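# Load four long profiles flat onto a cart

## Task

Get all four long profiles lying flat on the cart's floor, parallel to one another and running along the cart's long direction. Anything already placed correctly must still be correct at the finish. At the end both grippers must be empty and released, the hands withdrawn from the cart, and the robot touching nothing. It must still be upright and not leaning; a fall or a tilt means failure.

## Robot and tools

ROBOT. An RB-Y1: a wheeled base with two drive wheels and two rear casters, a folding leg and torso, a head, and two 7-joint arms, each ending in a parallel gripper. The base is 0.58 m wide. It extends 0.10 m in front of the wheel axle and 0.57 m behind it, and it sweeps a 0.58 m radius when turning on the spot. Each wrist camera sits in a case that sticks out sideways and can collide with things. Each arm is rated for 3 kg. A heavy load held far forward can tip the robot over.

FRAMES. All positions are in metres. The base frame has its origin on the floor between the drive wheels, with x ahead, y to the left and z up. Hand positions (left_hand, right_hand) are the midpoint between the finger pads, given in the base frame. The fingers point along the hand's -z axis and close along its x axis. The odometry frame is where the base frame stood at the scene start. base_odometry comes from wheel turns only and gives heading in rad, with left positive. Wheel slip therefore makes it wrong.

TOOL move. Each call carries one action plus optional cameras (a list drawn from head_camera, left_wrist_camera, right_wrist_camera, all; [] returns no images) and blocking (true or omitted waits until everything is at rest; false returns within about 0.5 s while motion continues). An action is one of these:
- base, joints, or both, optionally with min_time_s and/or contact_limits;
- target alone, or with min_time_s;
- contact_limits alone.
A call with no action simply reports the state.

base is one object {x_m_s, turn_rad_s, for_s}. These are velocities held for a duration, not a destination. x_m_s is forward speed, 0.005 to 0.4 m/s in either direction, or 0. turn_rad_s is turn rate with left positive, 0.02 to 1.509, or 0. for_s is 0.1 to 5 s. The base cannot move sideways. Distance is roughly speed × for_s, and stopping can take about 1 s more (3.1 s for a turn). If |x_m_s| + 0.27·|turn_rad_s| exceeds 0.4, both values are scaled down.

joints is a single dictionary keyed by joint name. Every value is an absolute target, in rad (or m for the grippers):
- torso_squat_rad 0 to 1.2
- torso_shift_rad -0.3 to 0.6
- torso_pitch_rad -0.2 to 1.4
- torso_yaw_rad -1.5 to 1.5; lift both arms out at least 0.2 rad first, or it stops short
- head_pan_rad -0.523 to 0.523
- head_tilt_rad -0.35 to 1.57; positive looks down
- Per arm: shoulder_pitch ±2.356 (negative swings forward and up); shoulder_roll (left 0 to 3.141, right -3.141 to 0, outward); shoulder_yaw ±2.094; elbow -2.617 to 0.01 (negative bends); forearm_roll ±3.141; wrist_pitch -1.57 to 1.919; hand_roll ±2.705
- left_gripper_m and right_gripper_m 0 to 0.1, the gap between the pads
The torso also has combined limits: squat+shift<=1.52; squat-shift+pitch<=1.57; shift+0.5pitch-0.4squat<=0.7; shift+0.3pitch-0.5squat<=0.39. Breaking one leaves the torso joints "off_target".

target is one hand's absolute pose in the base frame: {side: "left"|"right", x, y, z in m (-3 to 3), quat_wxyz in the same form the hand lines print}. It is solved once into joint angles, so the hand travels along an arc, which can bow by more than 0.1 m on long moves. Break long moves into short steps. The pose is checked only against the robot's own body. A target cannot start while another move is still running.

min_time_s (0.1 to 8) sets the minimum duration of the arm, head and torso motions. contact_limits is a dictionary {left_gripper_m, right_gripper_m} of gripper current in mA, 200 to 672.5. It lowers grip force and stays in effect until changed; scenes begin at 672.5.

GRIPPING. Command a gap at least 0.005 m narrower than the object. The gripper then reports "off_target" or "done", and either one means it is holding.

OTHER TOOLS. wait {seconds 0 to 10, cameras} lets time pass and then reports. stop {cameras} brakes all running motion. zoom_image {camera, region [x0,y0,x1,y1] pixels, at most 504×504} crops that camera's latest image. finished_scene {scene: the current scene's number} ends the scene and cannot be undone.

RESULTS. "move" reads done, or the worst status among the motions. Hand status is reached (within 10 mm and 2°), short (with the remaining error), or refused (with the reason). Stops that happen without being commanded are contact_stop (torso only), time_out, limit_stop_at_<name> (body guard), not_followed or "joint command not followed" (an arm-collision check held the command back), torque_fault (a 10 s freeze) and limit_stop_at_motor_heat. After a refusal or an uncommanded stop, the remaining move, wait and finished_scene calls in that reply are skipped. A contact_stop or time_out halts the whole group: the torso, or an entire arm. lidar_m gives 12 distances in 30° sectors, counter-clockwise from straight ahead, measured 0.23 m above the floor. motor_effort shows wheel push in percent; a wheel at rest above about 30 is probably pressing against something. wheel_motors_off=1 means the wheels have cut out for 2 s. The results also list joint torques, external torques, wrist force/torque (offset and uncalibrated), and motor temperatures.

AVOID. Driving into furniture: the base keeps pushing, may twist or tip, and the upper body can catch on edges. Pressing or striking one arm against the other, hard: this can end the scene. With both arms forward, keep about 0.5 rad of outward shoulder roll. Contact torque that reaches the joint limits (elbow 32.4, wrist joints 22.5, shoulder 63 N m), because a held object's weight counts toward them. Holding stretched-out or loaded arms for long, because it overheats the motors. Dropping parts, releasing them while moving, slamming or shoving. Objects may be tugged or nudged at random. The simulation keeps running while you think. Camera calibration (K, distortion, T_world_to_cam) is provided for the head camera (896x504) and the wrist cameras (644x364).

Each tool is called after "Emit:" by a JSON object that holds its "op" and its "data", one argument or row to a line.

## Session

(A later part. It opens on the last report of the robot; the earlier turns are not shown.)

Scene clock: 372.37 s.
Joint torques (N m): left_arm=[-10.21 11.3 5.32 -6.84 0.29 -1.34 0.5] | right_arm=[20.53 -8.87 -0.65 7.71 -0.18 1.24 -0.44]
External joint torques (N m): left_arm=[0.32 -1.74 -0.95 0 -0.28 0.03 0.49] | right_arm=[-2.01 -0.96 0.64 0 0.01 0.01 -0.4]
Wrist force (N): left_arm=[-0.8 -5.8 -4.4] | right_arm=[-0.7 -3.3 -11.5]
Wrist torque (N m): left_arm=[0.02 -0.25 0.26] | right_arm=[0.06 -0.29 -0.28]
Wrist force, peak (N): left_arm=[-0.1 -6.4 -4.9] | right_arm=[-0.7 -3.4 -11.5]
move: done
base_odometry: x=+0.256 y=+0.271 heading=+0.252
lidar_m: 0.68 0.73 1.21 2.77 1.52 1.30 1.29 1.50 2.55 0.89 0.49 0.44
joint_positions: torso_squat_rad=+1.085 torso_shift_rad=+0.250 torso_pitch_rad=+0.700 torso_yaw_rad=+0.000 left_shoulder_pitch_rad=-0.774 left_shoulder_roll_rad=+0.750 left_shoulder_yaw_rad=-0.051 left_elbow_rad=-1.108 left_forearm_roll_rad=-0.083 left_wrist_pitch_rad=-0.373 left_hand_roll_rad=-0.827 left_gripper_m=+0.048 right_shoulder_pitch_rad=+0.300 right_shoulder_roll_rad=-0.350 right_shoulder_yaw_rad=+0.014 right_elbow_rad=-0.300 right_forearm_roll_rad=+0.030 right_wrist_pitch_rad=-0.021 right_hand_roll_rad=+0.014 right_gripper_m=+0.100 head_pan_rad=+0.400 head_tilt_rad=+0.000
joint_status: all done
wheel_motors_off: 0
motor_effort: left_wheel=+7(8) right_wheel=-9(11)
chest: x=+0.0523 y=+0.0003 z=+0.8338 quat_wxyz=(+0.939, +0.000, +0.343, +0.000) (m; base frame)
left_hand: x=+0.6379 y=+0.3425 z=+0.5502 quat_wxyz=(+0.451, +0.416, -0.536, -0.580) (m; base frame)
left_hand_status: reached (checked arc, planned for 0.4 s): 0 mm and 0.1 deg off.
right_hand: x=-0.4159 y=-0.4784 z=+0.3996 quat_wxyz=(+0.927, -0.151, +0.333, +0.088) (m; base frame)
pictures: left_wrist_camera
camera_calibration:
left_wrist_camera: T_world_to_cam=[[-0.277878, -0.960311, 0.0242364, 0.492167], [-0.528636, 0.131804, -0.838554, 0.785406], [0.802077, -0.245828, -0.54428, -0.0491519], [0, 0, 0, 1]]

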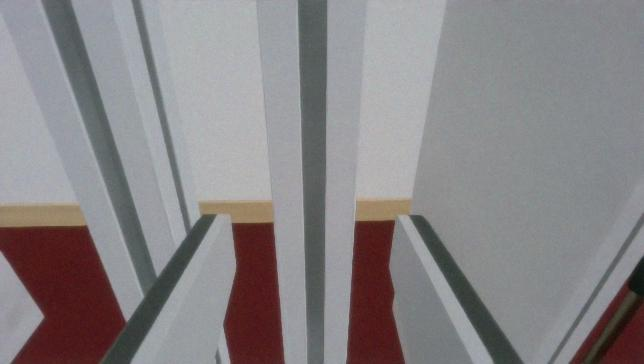

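Emit:
{"op": "move", "data": {
  "target": {"side":"left","x":0.660,"y":0.3365,"z":0.55,"quat_wxyz":[0.451,0.416,-0.536,-0.580]},
  "cameras": ["left_wrist_camera"]
}}

Emit:
{"op": "move", "data": {
  "target": {"side":"left","x":0.676,"y":0.3315,"z":0.55,"quat_wxyz":[0.451,0.416,-0.536,-0.580]},
  "cameras": ["left_wrist_camera"]
}}

Emit:
{"op": "move", "data": {
  "joints": {"left_gripper_m":0.012},
  "cameras": ["left_wrist_camera"]
}}

Scene clock: 381.23 s.
Wrist force, peak (N): left_arm=[-1.7 -6.5 -3.8] | right_arm=[-0.6 -3.2 -11.7]
move: done
joint_status: all done
wheel_motors_off: 0
motor_effort: left_wheel=+8(9) right_wheel=-6(9)
left_hand_status: reached (checked arc, planned for 0.4 s): 0 mm and 0.1 deg off.
pictures: left_wrist_camera
camera_calibration:
left_wrist_camera: T_world_to_cam=[[-0.277828, -0.960323, 0.0243316, 0.492484], [-0.528719, 0.131716, -0.838515, 0.797795], [0.80204, -0.245827, -0.544335, -0.0682543], [0, 0, 0, 1]]

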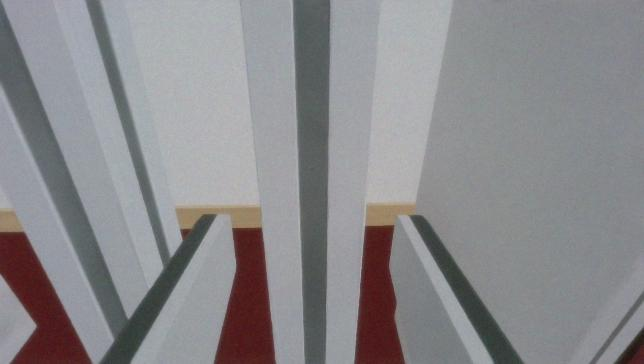

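Scene clock: 382.23 s.
Wrist force, peak (N): left_arm=[-1.7 -6.8 -3.9] | right_arm=[-0.9 -3.3 -11.6]
move: done
joint_status: all done
wheel_motors_off: 0
motor_effort: left_wheel=+7(8) right_wheel=-6(9)
left_hand_status: reached (checked arc, planned for 0.4 s): 0 mm and 0.0 deg off.
pictures: left_wrist_camera
camera_calibration:
left_wrist_camera: T_world_to_cam=[[-0.277984, -0.960278, 0.0242932, 0.492297], [-0.528574, 0.131798, -0.838593, 0.80679], [0.802081, -0.245956, -0.544216, -0.0824072], [0, 0, 0, 1]]

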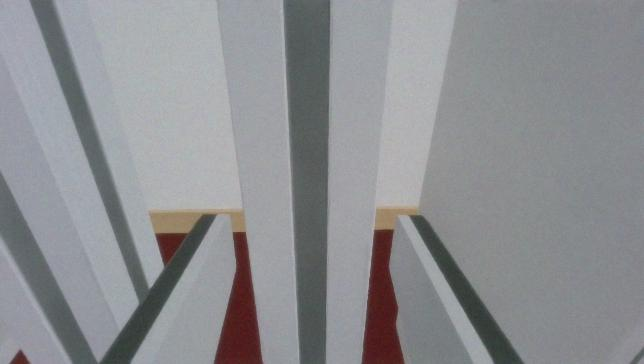

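Scene clock: 383.13 s.
Joint torques (N m): left_arm=[-13.28 12.16 4.11 -6.36 0.34 -1.24 0.04] | right_arm=[20.71 -8.83 -1.02 7.72 0.06 1.42 -0.34]
External joint torques (N m): left_arm=[-0.22 -0.93 -1.34 0.4 -0.28 0.12 0.03] | right_arm=[-1.83 -0.93 0.26 0.01 0.25 0.19 -0.3]
Wrist force (N): left_arm=[0.2 -5.4 -3.5] | right_arm=[-0.8 -3.2 -11.2]
Wrist torque (N m): left_arm=[0.00 -0.23 0.66] | right_arm=[0.03 -0.29 -0.29]
Wrist force, peak (N): left_arm=[-0.7 -6.0 -4.5] | right_arm=[-0.9 -3.1 -11.7]
move: off_target
base_odometry: x=+0.256 y=+0.271 heading=+0.252
lidar_m: 0.67 0.72 1.20 2.76 1.51 1.28 1.29 1.49 2.56 0.89 0.49 0.45
joint_positions: torso_squat_rad=+1.085 torso_shift_rad=+0.250 torso_pitch_rad=+0.700 torso_yaw_rad=+0.000 left_shoulder_pitch_rad=-0.956 left_shoulder_roll_rad=+0.727 left_shoulder_yaw_rad=-0.106 left_elbow_rad=-0.892 left_forearm_roll_rad=-0.106 left_wrist_pitch_rad=-0.420 left_hand_roll_rad=-0.819 left_gripper_m=+0.030 right_shoulder_pitch_rad=+0.300 right_shoulder_roll_rad=-0.350 right_shoulder_yaw_rad=+0.014 right_elbow_rad=-0.300 right_forearm_roll_rad=+0.030 right_wrist_pitch_rad=-0.021 right_hand_roll_rad=+0.014 right_gripper_m=+0.100 head_pan_rad=+0.400 head_tilt_rad=+0.000
joint_status: left_gripper_m off_target (ended at +0.030, target +0.012)
wheel_motors_off: 0
motor_effort: left_wheel=+8(8) right_wheel=-8(10)
chest: x=+0.0522 y=+0.0003 z=+0.8338 quat_wxyz=(+0.939, +0.000, +0.343, +0.000) (m; base frame)
left_hand: x=+0.6759 y=+0.3315 z=+0.5501 quat_wxyz=(+0.451, +0.416, -0.536, -0.580) (m; base frame)
right_hand: x=-0.4159 y=-0.4784 z=+0.3996 quat_wxyz=(+0.927, -0.151, +0.333, +0.088) (m; base frame)
pictures: left_wrist_camera
camera_calibration:
left_wrist_camera: T_world_to_cam=[[-0.278033, -0.960261, 0.0244322, 0.492204], [-0.528558, 0.131701, -0.838619, 0.806828], [0.802075, -0.246077, -0.544171, -0.0823984], [0, 0, 0, 1]]

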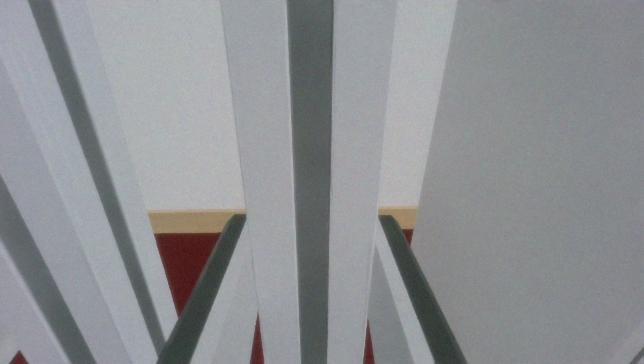

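Emit:
{"op": "move", "data": {
  "joints": {"left_gripper_m":0.048},
  "cameras": []
}}

Emit:
{"op": "move", "data": {
  "target": {"side":"left","x":0.6875,"y":0.3285,"z":0.55,"quat_wxyz":[0.451,0.416,-0.536,-0.580]},
  "cameras": []
}}

Emit:
{"op": "move", "data": {
  "joints": {"left_gripper_m":0.012},
  "cameras": ["left_wrist_camera"]
}}

Emit:
{"op": "move", "data": {
  "target": {"side":"left","x":0.667,"y":0.334,"z":0.58,"quat_wxyz":[0.451,0.416,-0.536,-0.580]},
  "cameras": []
}}

Emit:
{"op": "move", "data": {
  "target": {"side":"left","x":0.535,"y":0.367,"z":0.65,"quat_wxyz":[0.451,0.416,-0.536,-0.580]},
  "cameras": ["left_wrist_camera","head_camera"]
}}

Scene clock: 389.27 s.
Wrist force, peak (N): left_arm=[-1.0 -6.2 -4.0] | right_arm=[-1.0 -3.1 -11.7]
move: done
joint_status: all done
wheel_motors_off: 0
motor_effort: left_wheel=+7(8) right_wheel=-6(10)
pictures: none

Scene clock: 390.27 s.
Wrist force, peak (N): left_arm=[-1.7 -6.8 -3.3] | right_arm=[-1.3 -3.3 -11.6]
move: done
joint_status: all done
wheel_motors_off: 0
motor_effort: left_wheel=+7(8) right_wheel=-6(9)
left_hand_status: reached (checked arc, planned for 0.3 s): 0 mm and 0.0 deg off.
pictures: none

Scene clock: 391.17 s.
Wrist force, peak (N): left_arm=[-1.0 -5.7 -4.3] | right_arm=[-0.9 -3.4 -11.5]
move: off_target
joint_status: left_gripper_m off_target (ended at +0.031, target +0.012)
wheel_motors_off: 0
motor_effort: left_wheel=+7(8) right_wheel=-7(9)
pictures: left_wrist_camera
camera_calibration:
left_wrist_camera: T_world_to_cam=[[-0.278157, -0.960223, 0.0245124, 0.492553], [-0.528433, 0.131666, -0.838703, 0.813276], [0.802114, -0.246244, -0.544037, -0.0924489], [0, 0, 0, 1]]

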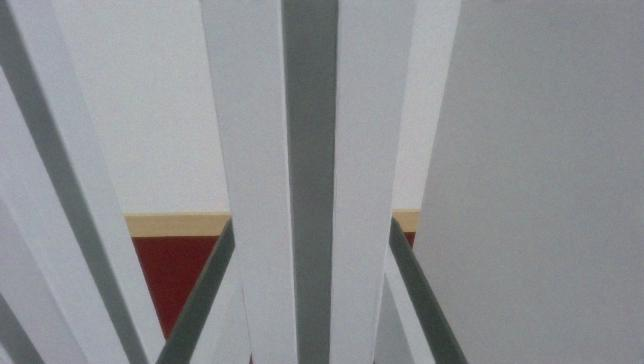

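Scene clock: 392.47 s.
Wrist force, peak (N): left_arm=[-1.4 -19.1 -4.3] | right_arm=[-0.8 -3.4 -11.7]
move: done
joint_status: all done
wheel_motors_off: 0
motor_effort: left_wheel=+8(8) right_wheel=-9(11)
left_hand_status: reached (checked arc, planned for 0.6 s): 2 mm and 0.7 deg off.
pictures: none

Scene clock: 393.97 s.
Joint torques (N m): left_arm=[-7.63 12.6 10.7 -9.03 0.39 -2.72 0.47] | right_arm=[21.25 -8.46 -1.12 7.56 -0.02 1.12 -0.29]
External joint torques (N m): left_arm=[-4.03 1.12 2.08 -2.83 0.08 -1.49 0.46] | right_arm=[-1.3 -0.55 0.17 -0.15 0.17 -0.11 -0.25]
Wrist force (N): left_arm=[-0.9 -14.7 -5.1] | right_arm=[-0.7 -3.3 -11.5]
Wrist torque (N m): left_arm=[-0.19 -0.24 0.25] | right_arm=[0.05 -0.27 -0.28]
Wrist force, peak (N): left_arm=[3.4 -16.8 -7.1] | right_arm=[-0.8 -3.5 -11.6]
move: done
base_odometry: x=+0.256 y=+0.271 heading=+0.252
lidar_m: 0.68 0.61 1.20 2.75 1.54 1.30 1.29 1.49 2.55 0.91 0.49 0.44
joint_positions: torso_squat_rad=+1.085 torso_shift_rad=+0.250 torso_pitch_rad=+0.700 torso_yaw_rad=+0.000 left_shoulder_pitch_rad=-0.201 left_shoulder_roll_rad=+0.913 left_shoulder_yaw_rad=+0.220 left_elbow_rad=-1.847 left_forearm_roll_rad=+0.007 left_wrist_pitch_rad=-0.134 left_hand_roll_rad=-0.716 left_gripper_m=+0.031 right_shoulder_pitch_rad=+0.300 right_shoulder_roll_rad=-0.350 right_shoulder_yaw_rad=+0.014 right_elbow_rad=-0.300 right_forearm_roll_rad=+0.030 right_wrist_pitch_rad=-0.021 right_hand_roll_rad=+0.014 right_gripper_m=+0.100 head_pan_rad=+0.400 head_tilt_rad=+0.000
joint_status: all done
wheel_motors_off: 0
motor_effort: left_wheel=+8(9) right_wheel=-10(10)
chest: x=+0.0524 y=+0.0004 z=+0.8338 quat_wxyz=(+0.939, +0.000, +0.343, +0.000) (m; base frame)
left_hand: x=+0.5351 y=+0.3672 z=+0.6489 quat_wxyz=(+0.449, +0.415, -0.537, -0.581) (m; base frame)
left_hand_status: reached (checked arc, planned for 1.1 s): 1 mm and 0.3 deg off.
right_hand: x=-0.4159 y=-0.4784 z=+0.3998 quat_wxyz=(+0.927, -0.151, +0.333, +0.088) (m; base frame)
pictures: head_camera, left_wrist_camera
camera_calibration:
head_camera: T_world_to_cam=[[0.241329, -0.938832, -0.245673, 0.197108], [-0.618174, 0.0464284, -0.784669, 0.942359], [0.748078, 0.341232, -0.569157, 0.346315], [0, 0, 0, 1]]
left_wrist_camera: T_world_to_cam=[[-0.282712, -0.958893, 0.0244685, 0.486892], [-0.526396, 0.133773, -0.83965, 0.809355], [0.801861, -0.25026, -0.542576, 0.0936659], [0, 0, 0, 1]]

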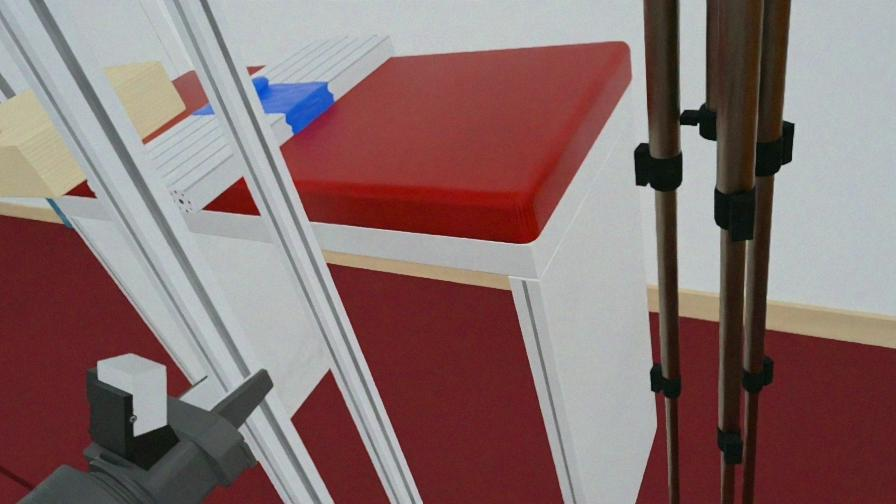

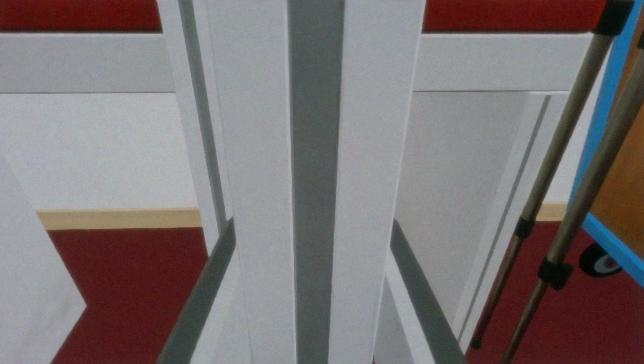

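Emit:
{"op": "move", "data": {
  "base": {"x_m_s":-0.2,"for_s":2.43},
  "cameras": []
}}

Emit:
{"op": "move", "data": {
  "base": {"turn_rad_s":-0.5,"for_s":2.9},
  "joints": {"torso_squat_rad":0.5,"torso_shift_rad":0,"torso_pitch_rad":0.3,"head_pan_rad":0,"head_tilt_rad":0.5},
  "cameras": []
}}

Emit:
{"op": "move", "data": {
  "base": {"x_m_s":0.3,"for_s":2.45},
  "cameras": []
}}

Emit:
{"op": "move", "data": {
  "base": {"turn_rad_s":0.5,"for_s":2.37},
  "cameras": []
}}

Emit:
{"op": "move", "data": {
  "target": {"side":"left","x":0.45,"y":0.25,"z":1.18,"quat_wxyz":[0.7071,0,-0.7071,0]},
  "min_time_s": 3,
  "cameras": []
}}

Emit:
{"op": "move", "data": {
  "target": {"side":"left","x":0.48,"y":0.07,"z":1.18,"quat_wxyz":[0.7071,0,-0.7071,0]},
  "min_time_s": 2,
  "cameras": ["head_camera"]
}}

Emit:
{"op": "move", "data": {
  "base": {"x_m_s":0.2,"for_s":1.9},
  "joints": {"right_shoulder_roll_rad":-0.6},
  "cameras": ["head_camera"]
}}

Emit:
{"op": "move", "data": {
  "joints": {"torso_squat_rad":0.6,"torso_shift_rad":0.2,"torso_pitch_rad":0.8,"head_tilt_rad":0.2},
  "cameras": ["head_camera"]
}}

Emit:
{"op": "move", "data": {
  "target": {"side":"left","x":0.655,"y":0.06,"z":0.66,"quat_wxyz":[0.9998,-0.02,0,0]},
  "min_time_s": 2.5,
  "cameras": ["head_camera"]
}}

Emit:
{"op": "move", "data": {
  "joints": {"torso_squat_rad":0.85,"torso_shift_rad":0.35,"torso_pitch_rad":0.92},
  "cameras": ["head_camera"]
}}

Scene clock: 416.73 s.
Wrist force, peak (N): left_arm=[-1.1 -15.0 -6.0] | right_arm=[-1.2 -3.3 -11.7]
move: done
base_status: done (sent for 2.43 of 2.43 s)
wheel_motors_off: 0
motor_effort: left_wheel=+8(34) right_wheel=-8(32)
pictures: none

Scene clock: 420.97 s.
Wrist force, peak (N): left_arm=[-1.2 -16.1 -4.7] | right_arm=[-3.6 -2.9 -12.6]
move: done
base_status: done (sent for 2.9 of 2.9 s)
joint_status: all done
wheel_motors_off: 0
motor_effort: left_wheel=+16(40) right_wheel=+4(35)
pictures: none

Scene clock: 424.50 s.
Wrist force, peak (N): left_arm=[1.0 -14.3 0.7] | right_arm=[-3.4 -2.7 -12.7]
move: done
base_status: done (sent for 2.47 of 2.47 s)
wheel_motors_off: 0
motor_effort: left_wheel=-9(48) right_wheel=+9(49)
pictures: none

Scene clock: 428.23 s.
Wrist force, peak (N): left_arm=[1.5 -14.2 -0.3] | right_arm=[-3.4 -2.8 -12.6]
move: done
base_status: done (sent for 2.37 of 2.37 s)
wheel_motors_off: 0
motor_effort: left_wheel=+3(44) right_wheel=+14(37)
pictures: none

Scene clock: 431.57 s.
Wrist force, peak (N): left_arm=[-16.3 -0.9 -3.8] | right_arm=[-3.2 -2.9 -12.6]
move: done
joint_status: all done
wheel_motors_off: 0
motor_effort: left_wheel=+4(5) right_wheel=+15(20)
left_hand_status: reached (checked arc, planned for 3.0 s): 2 mm and 0.1 deg off.
pictures: none

Scene clock: 433.90 s.
Wrist force, peak (N): left_arm=[-16.7 1.2 -4.7] | right_arm=[-3.4 -2.8 -12.7]
move: done
joint_status: all done
wheel_motors_off: 0
motor_effort: left_wheel=+3(4) right_wheel=+16(19)
left_hand_status: reached (checked arc, planned for 2.0 s): 1 mm and 0.2 deg off.
pictures: head_camera
camera_calibration:
head_camera: T_world_to_cam=[[-0.0581347, -0.998218, 0.0134455, -0.0156202], [-0.682395, 0.0299039, -0.730372, 1.02275], [0.728668, -0.0516351, -0.682917, 0.921083], [0, 0, 0, 1]]

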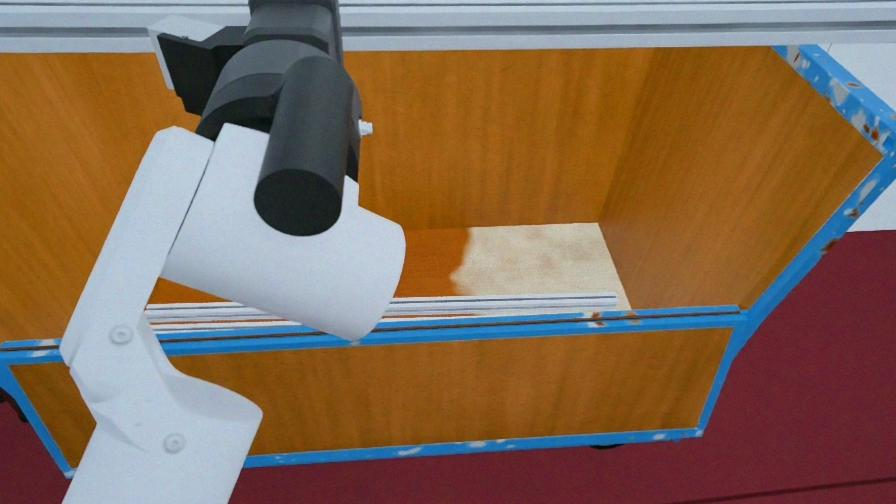

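Scene clock: 436.83 s.
Wrist force, peak (N): left_arm=[-17.1 0.2 -4.3] | right_arm=[-3.4 -4.1 -12.2]
move: done
base_status: done (sent for 1.9 of 1.9 s)
joint_status: all done
wheel_motors_off: 0
motor_effort: left_wheel=+8(48) right_wheel=-9(56)
pictures: head_camera
camera_calibration:
head_camera: T_world_to_cam=[[-0.0581399, -0.99822, 0.0133245, -0.0155547], [-0.682432, 0.0299987, -0.730333, 1.02271], [0.728633, -0.0515546, -0.682961, 0.921111], [0, 0, 0, 1]]

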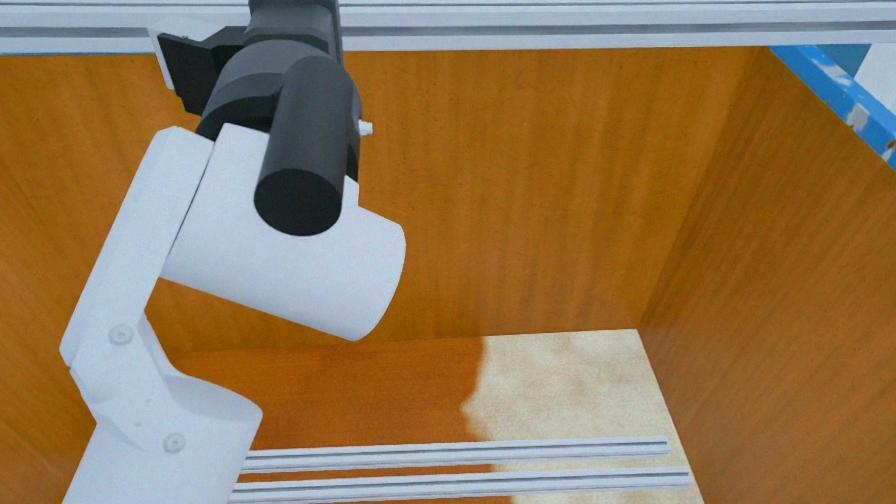

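Scene clock: 439.43 s.
Wrist force, peak (N): left_arm=[-15.5 -0.4 -10.9] | right_arm=[-2.8 -1.8 -11.9]
move: done
joint_status: all done
wheel_motors_off: 0
motor_effort: left_wheel=+7(12) right_wheel=-7(11)
pictures: head_camera
camera_calibration:
head_camera: T_world_to_cam=[[-0.0541703, -0.998231, 0.0245026, -0.0085385], [-0.813988, 0.0299327, -0.58011, 0.962698], [0.57835, -0.0513695, -0.81417, 0.75159], [0, 0, 0, 1]]

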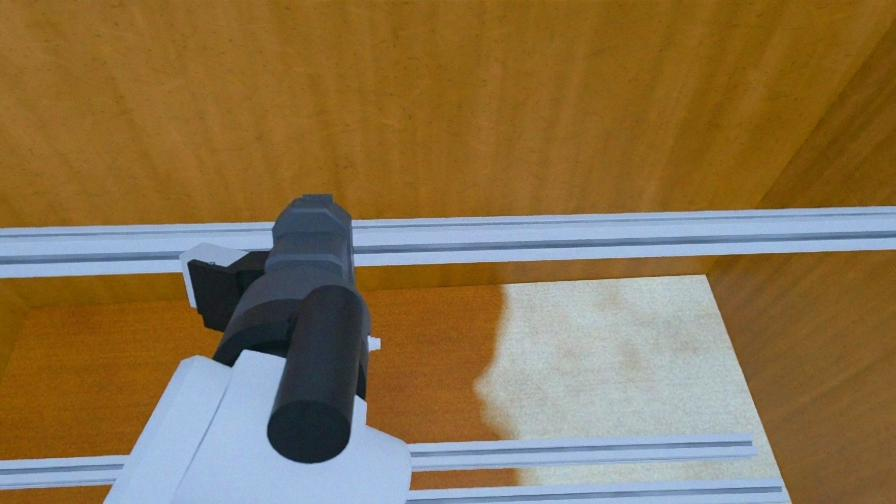

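Scene clock: 442.30 s.
Wrist force, peak (N): left_arm=[-4.5 -0.2 -19.0] | right_arm=[0.2 -3.0 -10.8]
move: short
joint_status: all done
wheel_motors_off: 0
motor_effort: left_wheel=+7(8) right_wheel=-6(11)
left_hand_status: short (checked arc, as near as the solve gets, planned for 2.5 s): 2 mm and 6.5 deg off. The place is met; only the turn is off.
pictures: head_camera
camera_calibration:
head_camera: T_world_to_cam=[[-0.0541667, -0.998231, 0.024497, -0.00853347], [-0.813983, 0.0299327, -0.580116, 0.962702], [0.578357, -0.0513631, -0.814165, 0.751588], [0, 0, 0, 1]]

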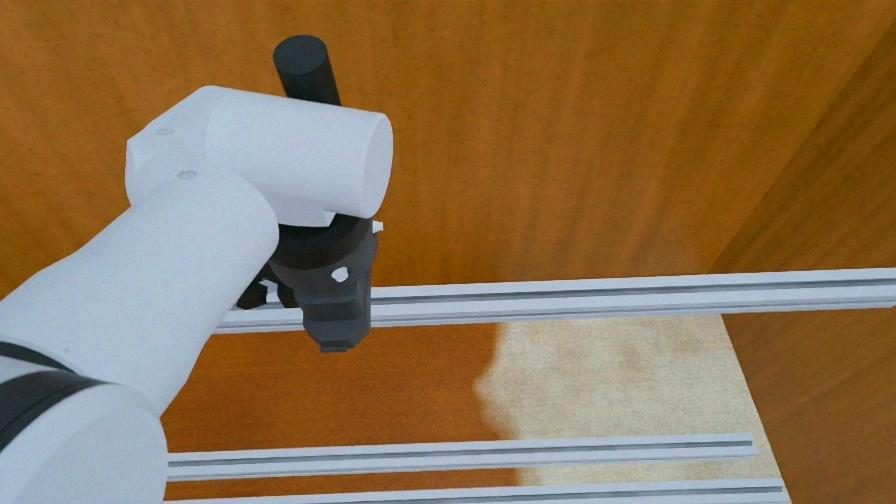

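Scene clock: 444.13 s.
Joint torques (N m): left_arm=[-26.41 3.55 -0.29 -9.16 0.1 0.04 -0.27] | right_arm=[23.89 -7.98 -0.95 9.4 -0.04 1.62 -0.2]
External joint torques (N m): left_arm=[-5.74 0.68 -0.13 -2.1 -0.04 0.15 -0.27] | right_arm=[-1.32 0.24 0.43 0.15 0.19 0.03 -0.15]
Wrist force (N): left_arm=[-0.7 0.7 -19.0] | right_arm=[0.3 -3.5 -9.7]
Wrist torque (N m): left_arm=[-0.41 -0.22 0.19] | right_arm=[0.02 -0.19 -0.27]
Wrist force, peak (N): left_arm=[-0.8 1.3 -19.6] | right_arm=[-0.2 -3.1 -10.5]
move: done
base_odometry: x=+0.435 y=-0.545 heading=-0.014
lidar_m: 0.23 0.26 0.35 1.89 2.15 1.53 1.46 1.50 2.02 4.80 0.38 0.26
joint_positions: torso_squat_rad=+0.850 torso_shift_rad=+0.350 torso_pitch_rad=+0.921 torso_yaw_rad=+0.000 left_shoulder_pitch_rad=-1.852 left_shoulder_roll_rad=+0.178 left_shoulder_yaw_rad=+0.211 left_elbow_rad=-0.266 left_forearm_roll_rad=+0.010 left_wrist_pitch_rad=+1.141 left_hand_roll_rad=+0.284 left_gripper_m=+0.031 right_shoulder_pitch_rad=+0.300 right_shoulder_roll_rad=-0.600 right_shoulder_yaw_rad=+0.014 right_elbow_rad=-0.300 right_forearm_roll_rad=+0.030 right_wrist_pitch_rad=-0.021 right_hand_roll_rad=+0.014 right_gripper_m=+0.100 head_pan_rad=+0.000 head_tilt_rad=+0.200
joint_status: all done
wheel_motors_off: 0
motor_effort: left_wheel=+2(9) right_wheel=-2(8)
chest: x=+0.1769 y=+0.0003 z=+0.9018 quat_wxyz=(+0.896, +0.000, +0.444, +0.000) (m; base frame)
left_hand: x=+0.6692 y=+0.0603 z=+0.4368 quat_wxyz=(+0.999, -0.036, +0.005, +0.003) (m; base frame)
right_hand: x=-0.3039 y=-0.6450 z=+0.6261 quat_wxyz=(+0.854, -0.228, +0.429, +0.188) (m; base frame)
pictures: head_camera
camera_calibration:
head_camera: T_world_to_cam=[[-0.0508601, -0.99823, 0.0308081, -0.00722842], [-0.877592, 0.0299466, -0.478472, 0.844453], [0.476703, -0.0513721, -0.877562, 0.656921], [0, 0, 0, 1]]

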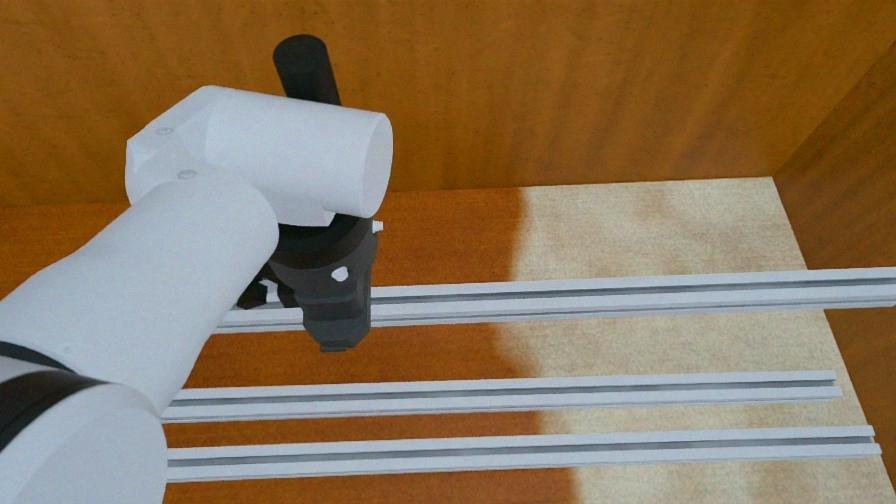

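Emit:
{"op": "move", "data": {
  "joints": {"torso_squat_rad":0.96,"torso_shift_rad":0.41,"torso_pitch_rad":0.95},
  "cameras": []
}}

Emit:
{"op": "move", "data": {
  "target": {"side":"left","x":0.665,"y":0.062,"z":0.345,"quat_wxyz":[0.9998,-0.02,0,0]},
  "cameras": ["head_camera"]
}}

Emit:
{"op": "move", "data": {
  "target": {"side":"left","x":0.665,"y":0.064,"z":0.325,"quat_wxyz":[0.9998,-0.02,0,0]},
  "cameras": ["head_camera","left_wrist_camera"]
}}

Scene clock: 450.63 s.
Wrist force, peak (N): left_arm=[-0.5 1.5 -19.9] | right_arm=[0.5 -3.1 -10.1]
move: done
joint_status: all done
wheel_motors_off: 0
motor_effort: left_wheel=+2(4) right_wheel=-4(5)
pictures: none

Scene clock: 451.20 s.
Wrist force, peak (N): left_arm=[0.0 0.7 -19.5] | right_arm=[0.4 -3.4 -10.0]
move: done
joint_status: all done
wheel_motors_off: 0
motor_effort: left_wheel=+2(2) right_wheel=-2(3)
left_hand_status: reached (checked arc, planned for 0.2 s): 1 mm and 0.6 deg off.
pictures: head_camera
camera_calibration:
head_camera: T_world_to_cam=[[-0.0499205, -0.99823, 0.0323173, -0.00604455], [-0.89153, 0.0299521, -0.45197, 0.796238], [0.450203, -0.0513745, -0.891447, 0.605633], [0, 0, 0, 1]]

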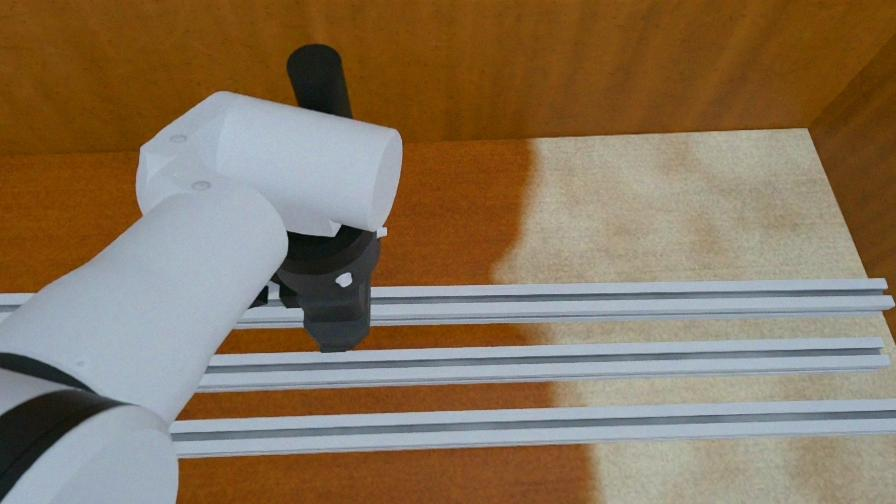

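Scene clock: 452.23 s.
Joint torques (N m): left_arm=[-24.72 2.9 -1.1 -8.77 -0.01 -0.18 0.22] | right_arm=[24.18 -7.9 -0.76 9.55 0.01 1.77 -0.52]
External joint torques (N m): left_arm=[-5.16 0.73 -0.9 -2.02 -0.08 0.01 0.22] | right_arm=[-1.4 -0.12 0.57 0.15 0.25 0.15 -0.47]
Wrist force (N): left_arm=[-1.4 1.3 -18.7] | right_arm=[0.6 -3.2 -9.6]
Wrist torque (N m): left_arm=[-0.34 -0.22 0.22] | right_arm=[-0.01 -0.20 -0.27]
Wrist force, peak (N): left_arm=[-3.3 1.5 -21.1] | right_arm=[0.7 -3.2 -10.0]
move: short
base_odometry: x=+0.435 y=-0.545 heading=-0.014
lidar_m: 0.24 0.24 0.35 1.88 2.16 1.53 1.46 1.51 2.02 4.82 0.36 0.26
joint_positions: torso_squat_rad=+0.960 torso_shift_rad=+0.410 torso_pitch_rad=+0.951 torso_yaw_rad=+0.000 left_shoulder_pitch_rad=-1.798 left_shoulder_roll_rad=+0.164 left_shoulder_yaw_rad=+0.181 left_elbow_rad=-0.266 left_forearm_roll_rad=-0.023 left_wrist_pitch_rad=+1.010 left_hand_roll_rad=+0.308 left_gripper_m=+0.031 right_shoulder_pitch_rad=+0.300 right_shoulder_roll_rad=-0.600 right_shoulder_yaw_rad=+0.014 right_elbow_rad=-0.300 right_forearm_roll_rad=+0.030 right_wrist_pitch_rad=-0.021 right_hand_roll_rad=+0.014 right_gripper_m=+0.100 head_pan_rad=+0.000 head_tilt_rad=+0.200
joint_status: all done
wheel_motors_off: 0
motor_effort: left_wheel=+1(3) right_wheel=+0(3)
chest: x=+0.1839 y=+0.0003 z=+0.8285 quat_wxyz=(+0.889, +0.000, +0.458, +0.000) (m; base frame)
left_hand: x=+0.6636 y=+0.0644 z=+0.3249 quat_wxyz=(+0.999, -0.027, -0.022, +0.001) (m; base frame)
left_hand_status: short (checked arc, as near as the solve gets, planned for 0.3 s): 1 mm and 2.6 deg off. The place is met; only the turn is off.
right_hand: x=-0.3049 y=-0.6450 z=+0.5673 quat_wxyz=(+0.847, -0.225, +0.442, +0.191) (m; base frame)
pictures: head_camera, left_wrist_camera
camera_calibration:
head_camera: T_world_to_cam=[[-0.0499436, -0.99823, 0.0322878, -0.00602803], [-0.891506, 0.0299835, -0.452016, 0.796245], [0.450248, -0.0513601, -0.891425, 0.605628], [0, 0, 0, 1]]
left_wrist_camera: T_world_to_cam=[[0.996786, 0.0248777, 0.076144, -0.688439], [-0.0186276, -0.852508, 0.522381, -0.0704548], [0.077909, -0.522121, -0.849305, 0.336678], [0, 0, 0, 1]]

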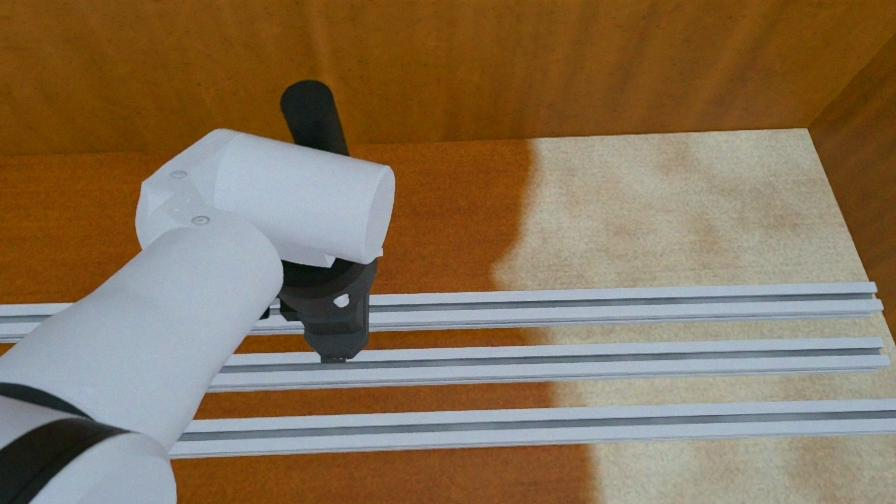

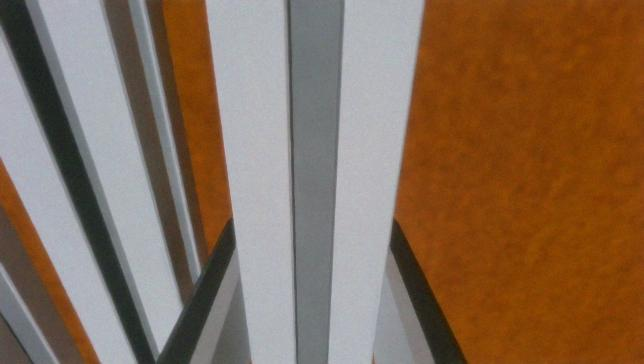

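Emit:
{"op": "move", "data": {
  "target": {"side":"left","x":0.662,"y":0.067,"z":0.334,"quat_wxyz":[0.9998,-0.02,0,0]},
  "cameras": []
}}

Emit:
{"op": "move", "data": {
  "joints": {"torso_squat_rad":0.98,"torso_pitch_rad":0.965},
  "cameras": []
}}

Emit:
{"op": "move", "data": {
  "target": {"side":"left","x":0.664,"y":0.067,"z":0.308,"quat_wxyz":[0.9998,-0.02,0,0]},
  "cameras": []
}}

Emit:
{"op": "move", "data": {
  "target": {"side":"left","x":0.664,"y":0.067,"z":0.303,"quat_wxyz":[0.9998,-0.02,0,0]},
  "cameras": []
}}

Emit:
{"op": "move", "data": {
  "cameras": ["head_camera"]
}}

Scene clock: 459.50 s.
Wrist force, peak (N): left_arm=[-2.6 0.1 -20.4] | right_arm=[0.7 -3.7 -10.2]
move: done
joint_status: all done
wheel_motors_off: 0
motor_effort: left_wheel=+1(3) right_wheel=+1(2)
left_hand_status: reached (checked arc, planned for 0.2 s): 1 mm and 0.3 deg off.
pictures: none

Scene clock: 460.27 s.
Wrist force, peak (N): left_arm=[-1.3 0.9 -19.8] | right_arm=[0.7 -3.3 -9.9]
move: done
joint_status: all done
wheel_motors_off: 0
motor_effort: left_wheel=+1(2) right_wheel=-2(4)
pictures: none

Scene clock: 460.97 s.
Wrist force, peak (N): left_arm=[-1.5 -0.2 -19.0] | right_arm=[0.9 -3.6 -9.9]
move: short
joint_status: all done
wheel_motors_off: 0
motor_effort: left_wheel=+2(3) right_wheel=+2(3)
left_hand_status: short (checked arc, as near as the solve gets, planned for 0.2 s): 1 mm and 2.7 deg off. The place is met; only the turn is off.
pictures: none

Scene clock: 461.50 s.
Wrist force, peak (N): left_arm=[-16.1 0.5 34.5] | right_arm=[0.5 -3.3 -9.9]
move: short
joint_status: all done
wheel_motors_off: 0
motor_effort: left_wheel=+9(12) right_wheel=+2(4)
left_hand_status: short (checked arc, as near as the solve gets, planned for 0.2 s): 2 mm and 3.9 deg off. The place is met; only the turn is off.
pictures: none

Scene clock: 461.50 s.
Joint torques (N m): left_arm=[-15.29 2.34 -0.94 -6.66 -0.56 -4.54 0.18] | right_arm=[23.92 -7.67 -0.75 9.32 -0.11 1.66 -0.01]
External joint torques (N m): left_arm=[4.14 0.16 -0.75 0.07 -0.63 -4.31 0.18] | right_arm=[-1.83 -0.09 0.56 -0.14 0.13 0.02 0.04]
Motor temperatures (°C): left_arm=[39 34 34 41 43 39 41] | right_arm=[39 39 31 39 38 39 36]
Wrist force (N): left_arm=[-16.2 0.8 26.9] | right_arm=[0.6 -3.2 -9.6]
Wrist torque (N m): left_arm=[-0.09 0.91 -0.04] | right_arm=[0.00 -0.20 -0.28]
Wrist force, peak (N): left_arm=[-16.2 0.8 26.9] | right_arm=[0.6 -3.2 -9.6]
base_odometry: x=+0.435 y=-0.545 heading=-0.014
lidar_m: 0.23 0.25 0.35 1.88 2.15 1.53 1.46 1.51 2.04 4.82 0.37 0.27
base_status: not commanded
joint_positions: torso_squat_rad=+0.980 torso_shift_rad=+0.410 torso_pitch_rad=+0.964 torso_yaw_rad=+0.000 left_shoulder_pitch_rad=-1.797 left_shoulder_roll_rad=+0.171 left_shoulder_yaw_rad=+0.182 left_elbow_rad=-0.267 left_forearm_roll_rad=-0.023 left_wrist_pitch_rad=+0.976 left_hand_roll_rad=+0.301 left_gripper_m=+0.031 right_shoulder_pitch_rad=+0.300 right_shoulder_roll_rad=-0.600 right_shoulder_yaw_rad=+0.014 right_elbow_rad=-0.300 right_forearm_roll_rad=+0.030 right_wrist_pitch_rad=-0.021 right_hand_roll_rad=+0.014 right_gripper_m=+0.100 head_pan_rad=+0.000 head_tilt_rad=+0.200
joint_status: all done
wheel_motors_off: 0
motor_effort: left_wheel=+9(12) right_wheel=+2(4)
chest: x=+0.1815 y=+0.0003 z=+0.8146 quat_wxyz=(+0.886, +0.000, +0.464, +0.000) (m; base frame)
left_hand: x=+0.6638 y=+0.0669 z=+0.3051 quat_wxyz=(+0.999, -0.030, -0.032, +0.001) (m; base frame)
left_hand_status: short (checked arc, as near as the solve gets, planned for 0.2 s): 2 mm and 3.9 deg off. The place is met; only the turn is off.
right_hand: x=-0.3108 y=-0.6450 z=+0.5599 quat_wxyz=(+0.844, -0.224, +0.447, +0.193) (m; base frame)
pictures: head_camera
camera_calibration:
head_camera: T_world_to_cam=[[-0.0494402, -0.998236, 0.0328864, -0.00627515], [-0.897517, 0.0299575, -0.439962, 0.779016], [0.4382, -0.0512679, -0.897414, 0.601341], [0, 0, 0, 1]] pos_world=[0.435362, 0.00122802, 0.882595]

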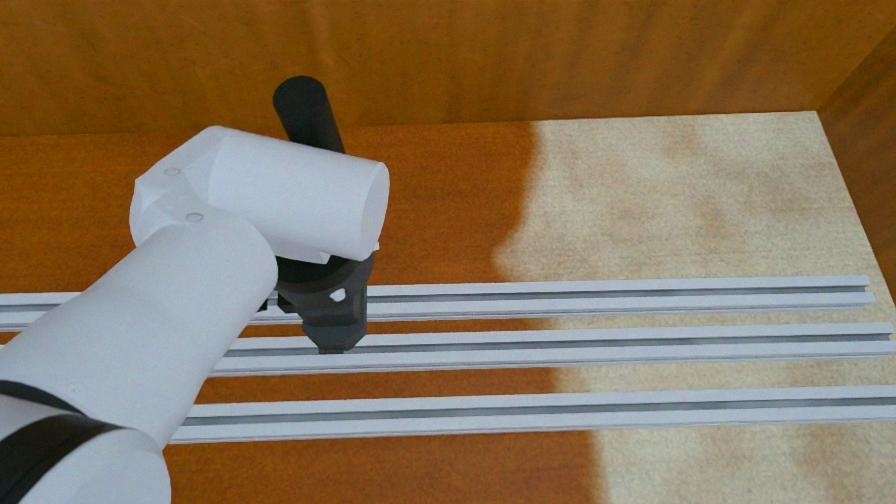

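Emit:
{"op": "move", "data": {
  "joints": {"left_gripper_m":0.055},
  "cameras": []
}}

Emit:
{"op": "move", "data": {
  "target": {"side":"left","x":0.660,"y":0.064,"z":0.375,"quat_wxyz":[0.9998,-0.02,0,0]},
  "cameras": ["head_camera"]
}}

Emit:
{"op": "move", "data": {
  "joints": {"torso_squat_rad":0.6,"torso_shift_rad":0.1,"torso_pitch_rad":0.5,"head_tilt_rad":0.5},
  "cameras": ["head_camera"]
}}

Emit:
{"op": "move", "data": {
  "base": {"x_m_s":-0.3,"for_s":1.28},
  "cameras": []
}}

Emit:
{"op": "move", "data": {
  "base": {"turn_rad_s":-0.5,"for_s":2.37},
  "joints": {"left_shoulder_pitch_rad":-0.272,"left_shoulder_roll_rad":0.793,"left_shoulder_yaw_rad":0.249,"left_elbow_rad":-1.883,"left_forearm_roll_rad":-0.009,"left_wrist_pitch_rad":0.047,"left_hand_roll_rad":-0.791,"right_shoulder_roll_rad":-0.35,"torso_pitch_rad":0.3,"torso_shift_rad":0},
  "cameras": []
}}

Emit:
{"op": "move", "data": {
  "base": {"x_m_s":-0.3,"for_s":2.45},
  "cameras": []
}}

Emit:
{"op": "move", "data": {
  "base": {"turn_rad_s":0.5,"for_s":2.9},
  "joints": {"head_pan_rad":0.4,"left_gripper_m":0.05},
  "cameras": []
}}

Emit:
{"op": "move", "data": {
  "base": {"x_m_s":0.2,"for_s":2.43},
  "cameras": []
}}

Emit:
{"op": "move", "data": {
  "joints": {"torso_squat_rad":1.085,"torso_shift_rad":0.25,"torso_pitch_rad":0.7,"head_tilt_rad":0},
  "cameras": []
}}

Emit:
{"op": "move", "data": {
  "target": {"side":"left","x":0.580,"y":0.425,"z":0.55,"quat_wxyz":[0.451,0.416,-0.536,-0.580]},
  "min_time_s": 1.5,
  "cameras": ["left_wrist_camera","head_camera"]
}}

Scene clock: 474.57 s.
Wrist force, peak (N): left_arm=[-15.7 0.9 26.9] | right_arm=[0.4 -3.2 -10.0]
move: done
joint_status: all done
wheel_motors_off: 0
motor_effort: left_wheel=+0(8) right_wheel=-4(8)
pictures: none

Scene clock: 475.90 s.
Wrist force, peak (N): left_arm=[14.7 -3.4 10.2] | right_arm=[0.4 -3.4 -9.9]
move: done
joint_status: all done
wheel_motors_off: 0
motor_effort: left_wheel=+0(2) right_wheel=-2(4)
left_hand_status: reached (checked arc, planned for 1.0 s): 0 mm and 0.1 deg off.
pictures: head_camera
camera_calibration:
head_camera: T_world_to_cam=[[-0.049478, -0.998232, 0.0329354, -0.00630253], [-0.89788, 0.0300127, -0.439215, 0.77863], [0.43745, -0.0513035, -0.897778, 0.601426], [0, 0, 0, 1]]

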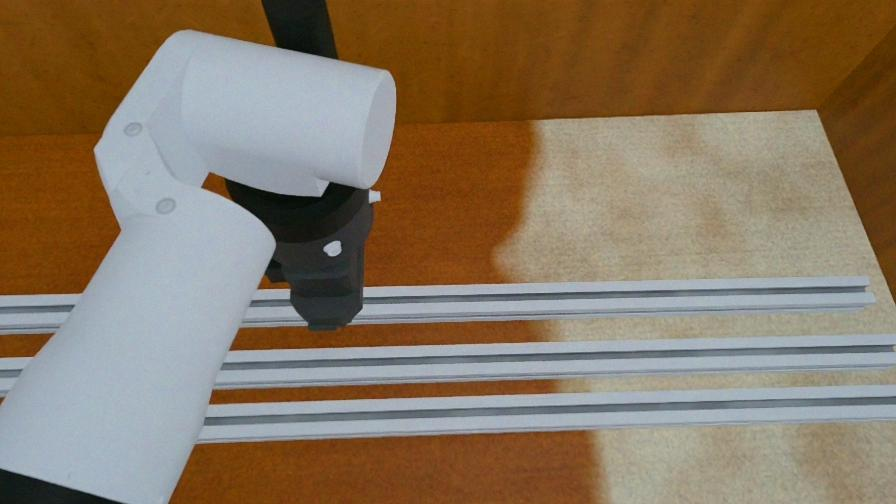

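Scene clock: 478.80 s.
Wrist force, peak (N): left_arm=[-1.1 0.3 -10.3] | right_arm=[-1.7 -1.9 -11.5]
move: done
joint_status: all done
wheel_motors_off: 0
motor_effort: left_wheel=+2(3) right_wheel=-2(4)
pictures: head_camera
camera_calibration:
head_camera: T_world_to_cam=[[-0.0543517, -0.998222, 0.0244858, -0.0205901], [-0.813592, 0.0300556, -0.580659, 0.88279], [0.578891, -0.0514813, -0.813779, 0.938588], [0, 0, 0, 1]]

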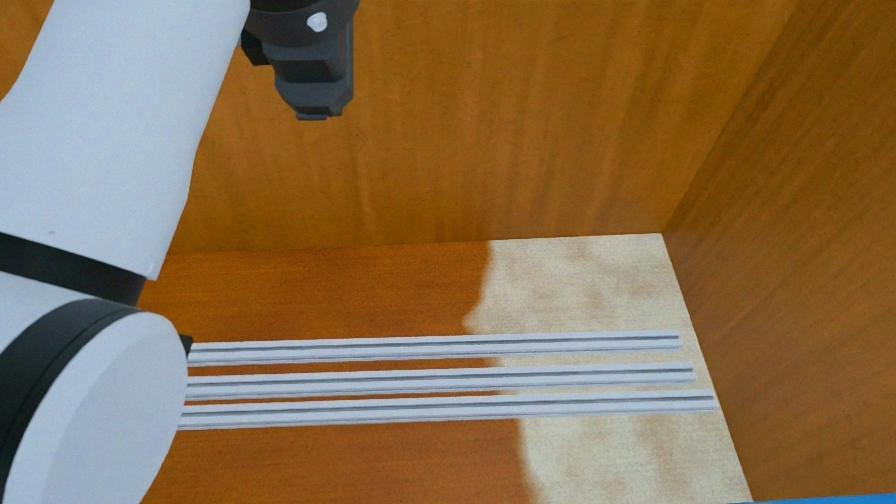

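Scene clock: 481.57 s.
Wrist force, peak (N): left_arm=[-3.3 0.6 -9.4] | right_arm=[-1.9 -2.1 -11.8]
move: done
base_status: done (sent for 1.27 of 1.27 s)
wheel_motors_off: 0
motor_effort: left_wheel=-19(35) right_wheel=+22(40)
pictures: none

Scene clock: 485.27 s.
Wrist force, peak (N): left_arm=[-4.1 -0.9 -9.4] | right_arm=[-2.9 -2.9 -13.0]
move: done
base_status: done (sent for 2.37 of 2.37 s)
joint_status: all done
wheel_motors_off: 0
motor_effort: left_wheel=+14(49) right_wheel=+5(41)
pictures: none

Scene clock: 489.10 s.
Wrist force, peak (N): left_arm=[0.0 -6.0 -1.8] | right_arm=[-3.3 -2.6 -12.9]
move: done
base_status: done (sent for 2.47 of 2.47 s)
wheel_motors_off: 0
motor_effort: left_wheel=-12(41) right_wheel=+16(40)
pictures: none

Scene clock: 493.33 s.
Wrist force, peak (N): left_arm=[-0.1 -5.7 -1.6] | right_arm=[-3.3 -2.6 -12.9]
move: done
base_status: done (sent for 2.9 of 2.9 s)
joint_status: all done
wheel_motors_off: 0
motor_effort: left_wheel=+4(41) right_wheel=+16(50)
pictures: none

Scene clock: 496.63 s.
Wrist force, peak (N): left_arm=[0.1 -5.8 -2.2] | right_arm=[-3.5 -2.4 -13.0]
move: done
base_status: done (sent for 2.43 of 2.43 s)
wheel_motors_off: 0
motor_effort: left_wheel=+10(45) right_wheel=-7(52)
pictures: none

Scene clock: 499.17 s.
Wrist force, peak (N): left_arm=[-0.6 -6.7 -4.3] | right_arm=[-3.1 -2.8 -12.7]
move: done
joint_status: all done
wheel_motors_off: 0
motor_effort: left_wheel=+10(15) right_wheel=-8(11)
pictures: none

Scene clock: 501.00 s.
Joint torques (N m): left_arm=[-7 15.66 5.54 -5.28 0.45 -1.13 0.41] | right_arm=[21.11 -8.48 -0.83 7.56 -0.09 1.15 -0.35]
External joint torques (N m): left_arm=[-0.17 0.29 -1.59 0.02 -0.36 0.17 0.39] | right_arm=[-1.43 -0.57 0.46 -0.15 0.1 -0.08 -0.31]
Wrist force (N): left_arm=[-0.9 -5.8 -4.3] | right_arm=[-1.1 -3.2 -11.6]
Wrist torque (N m): left_arm=[0.01 -0.29 0.25] | right_arm=[0.04 -0.32 -0.26]
Wrist force, peak (N): left_arm=[-0.9 -6.0 -4.8] | right_arm=[-0.9 -3.3 -11.7]
move: done
base_odometry: x=+0.257 y=+0.271 heading=+0.250
lidar_m: 0.68 0.77 2.38 2.74 1.53 1.30 1.29 1.49 2.53 0.89 0.51 0.45
joint_positions: torso_squat_rad=+1.085 torso_shift_rad=+0.250 torso_pitch_rad=+0.700 torso_yaw_rad=+0.000 left_shoulder_pitch_rad=-0.580 left_shoulder_roll_rad=+0.877 left_shoulder_yaw_rad=+0.013 left_elbow_rad=-1.093 left_forearm_roll_rad=-0.014 left_wrist_pitch_rad=-0.558 left_hand_roll_rad=-0.768 left_gripper_m=+0.050 right_shoulder_pitch_rad=+0.300 right_shoulder_roll_rad=-0.350 right_shoulder_yaw_rad=+0.014 right_elbow_rad=-0.300 right_forearm_roll_rad=+0.030 right_wrist_pitch_rad=-0.021 right_hand_roll_rad=+0.014 right_gripper_m=+0.100 head_pan_rad=+0.400 head_tilt_rad=+0.000
joint_status: all done
wheel_motors_off: 0
motor_effort: left_wheel=+10(11) right_wheel=-8(12)
chest: x=+0.0523 y=+0.0003 z=+0.8338 quat_wxyz=(+0.939, +0.000, +0.343, +0.000) (m; base frame)
left_hand: x=+0.5794 y=+0.4247 z=+0.5503 quat_wxyz=(+0.454, +0.416, -0.533, -0.580) (m; base frame)
left_hand_status: reached (checked arc, planned for 1.5 s): 1 mm and 0.5 deg off.
right_hand: x=-0.4159 y=-0.4784 z=+0.3996 quat_wxyz=(+0.927, -0.151, +0.333, +0.088) (m; base frame)
pictures: head_camera, left_wrist_camera
camera_calibration:
head_camera: T_world_to_cam=[[0.241424, -0.93878, -0.245778, 0.197176], [-0.617929, 0.0465679, -0.784853, 0.9425], [0.74825, 0.341356, -0.568857, 0.346188], [0, 0, 0, 1]]
left_wrist_camera: T_world_to_cam=[[-0.272727, -0.961788, 0.0241662, 0.552598], [-0.533356, 0.130239, -0.835804, 0.74563], [0.800719, -0.240836, -0.548495, 0.018971], [0, 0, 0, 1]]

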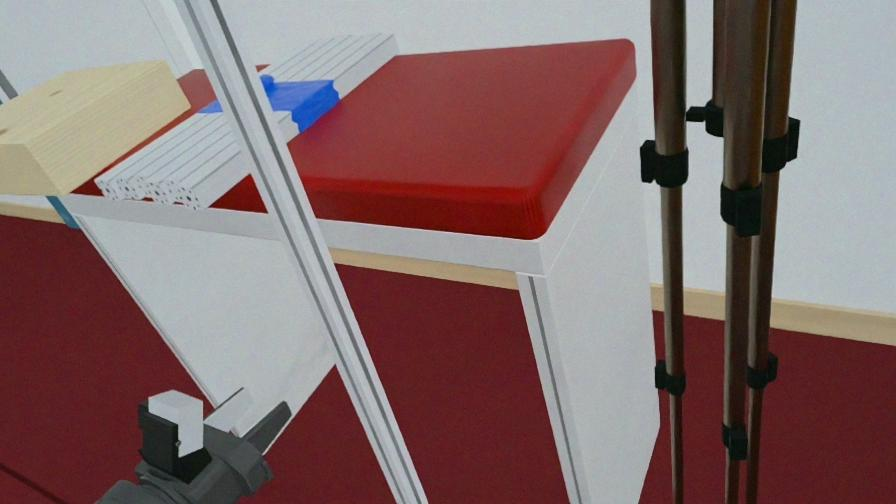

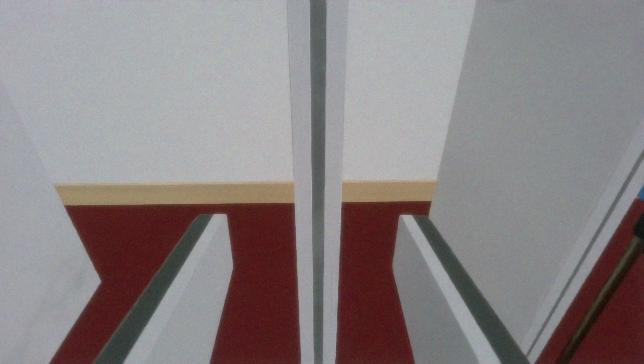

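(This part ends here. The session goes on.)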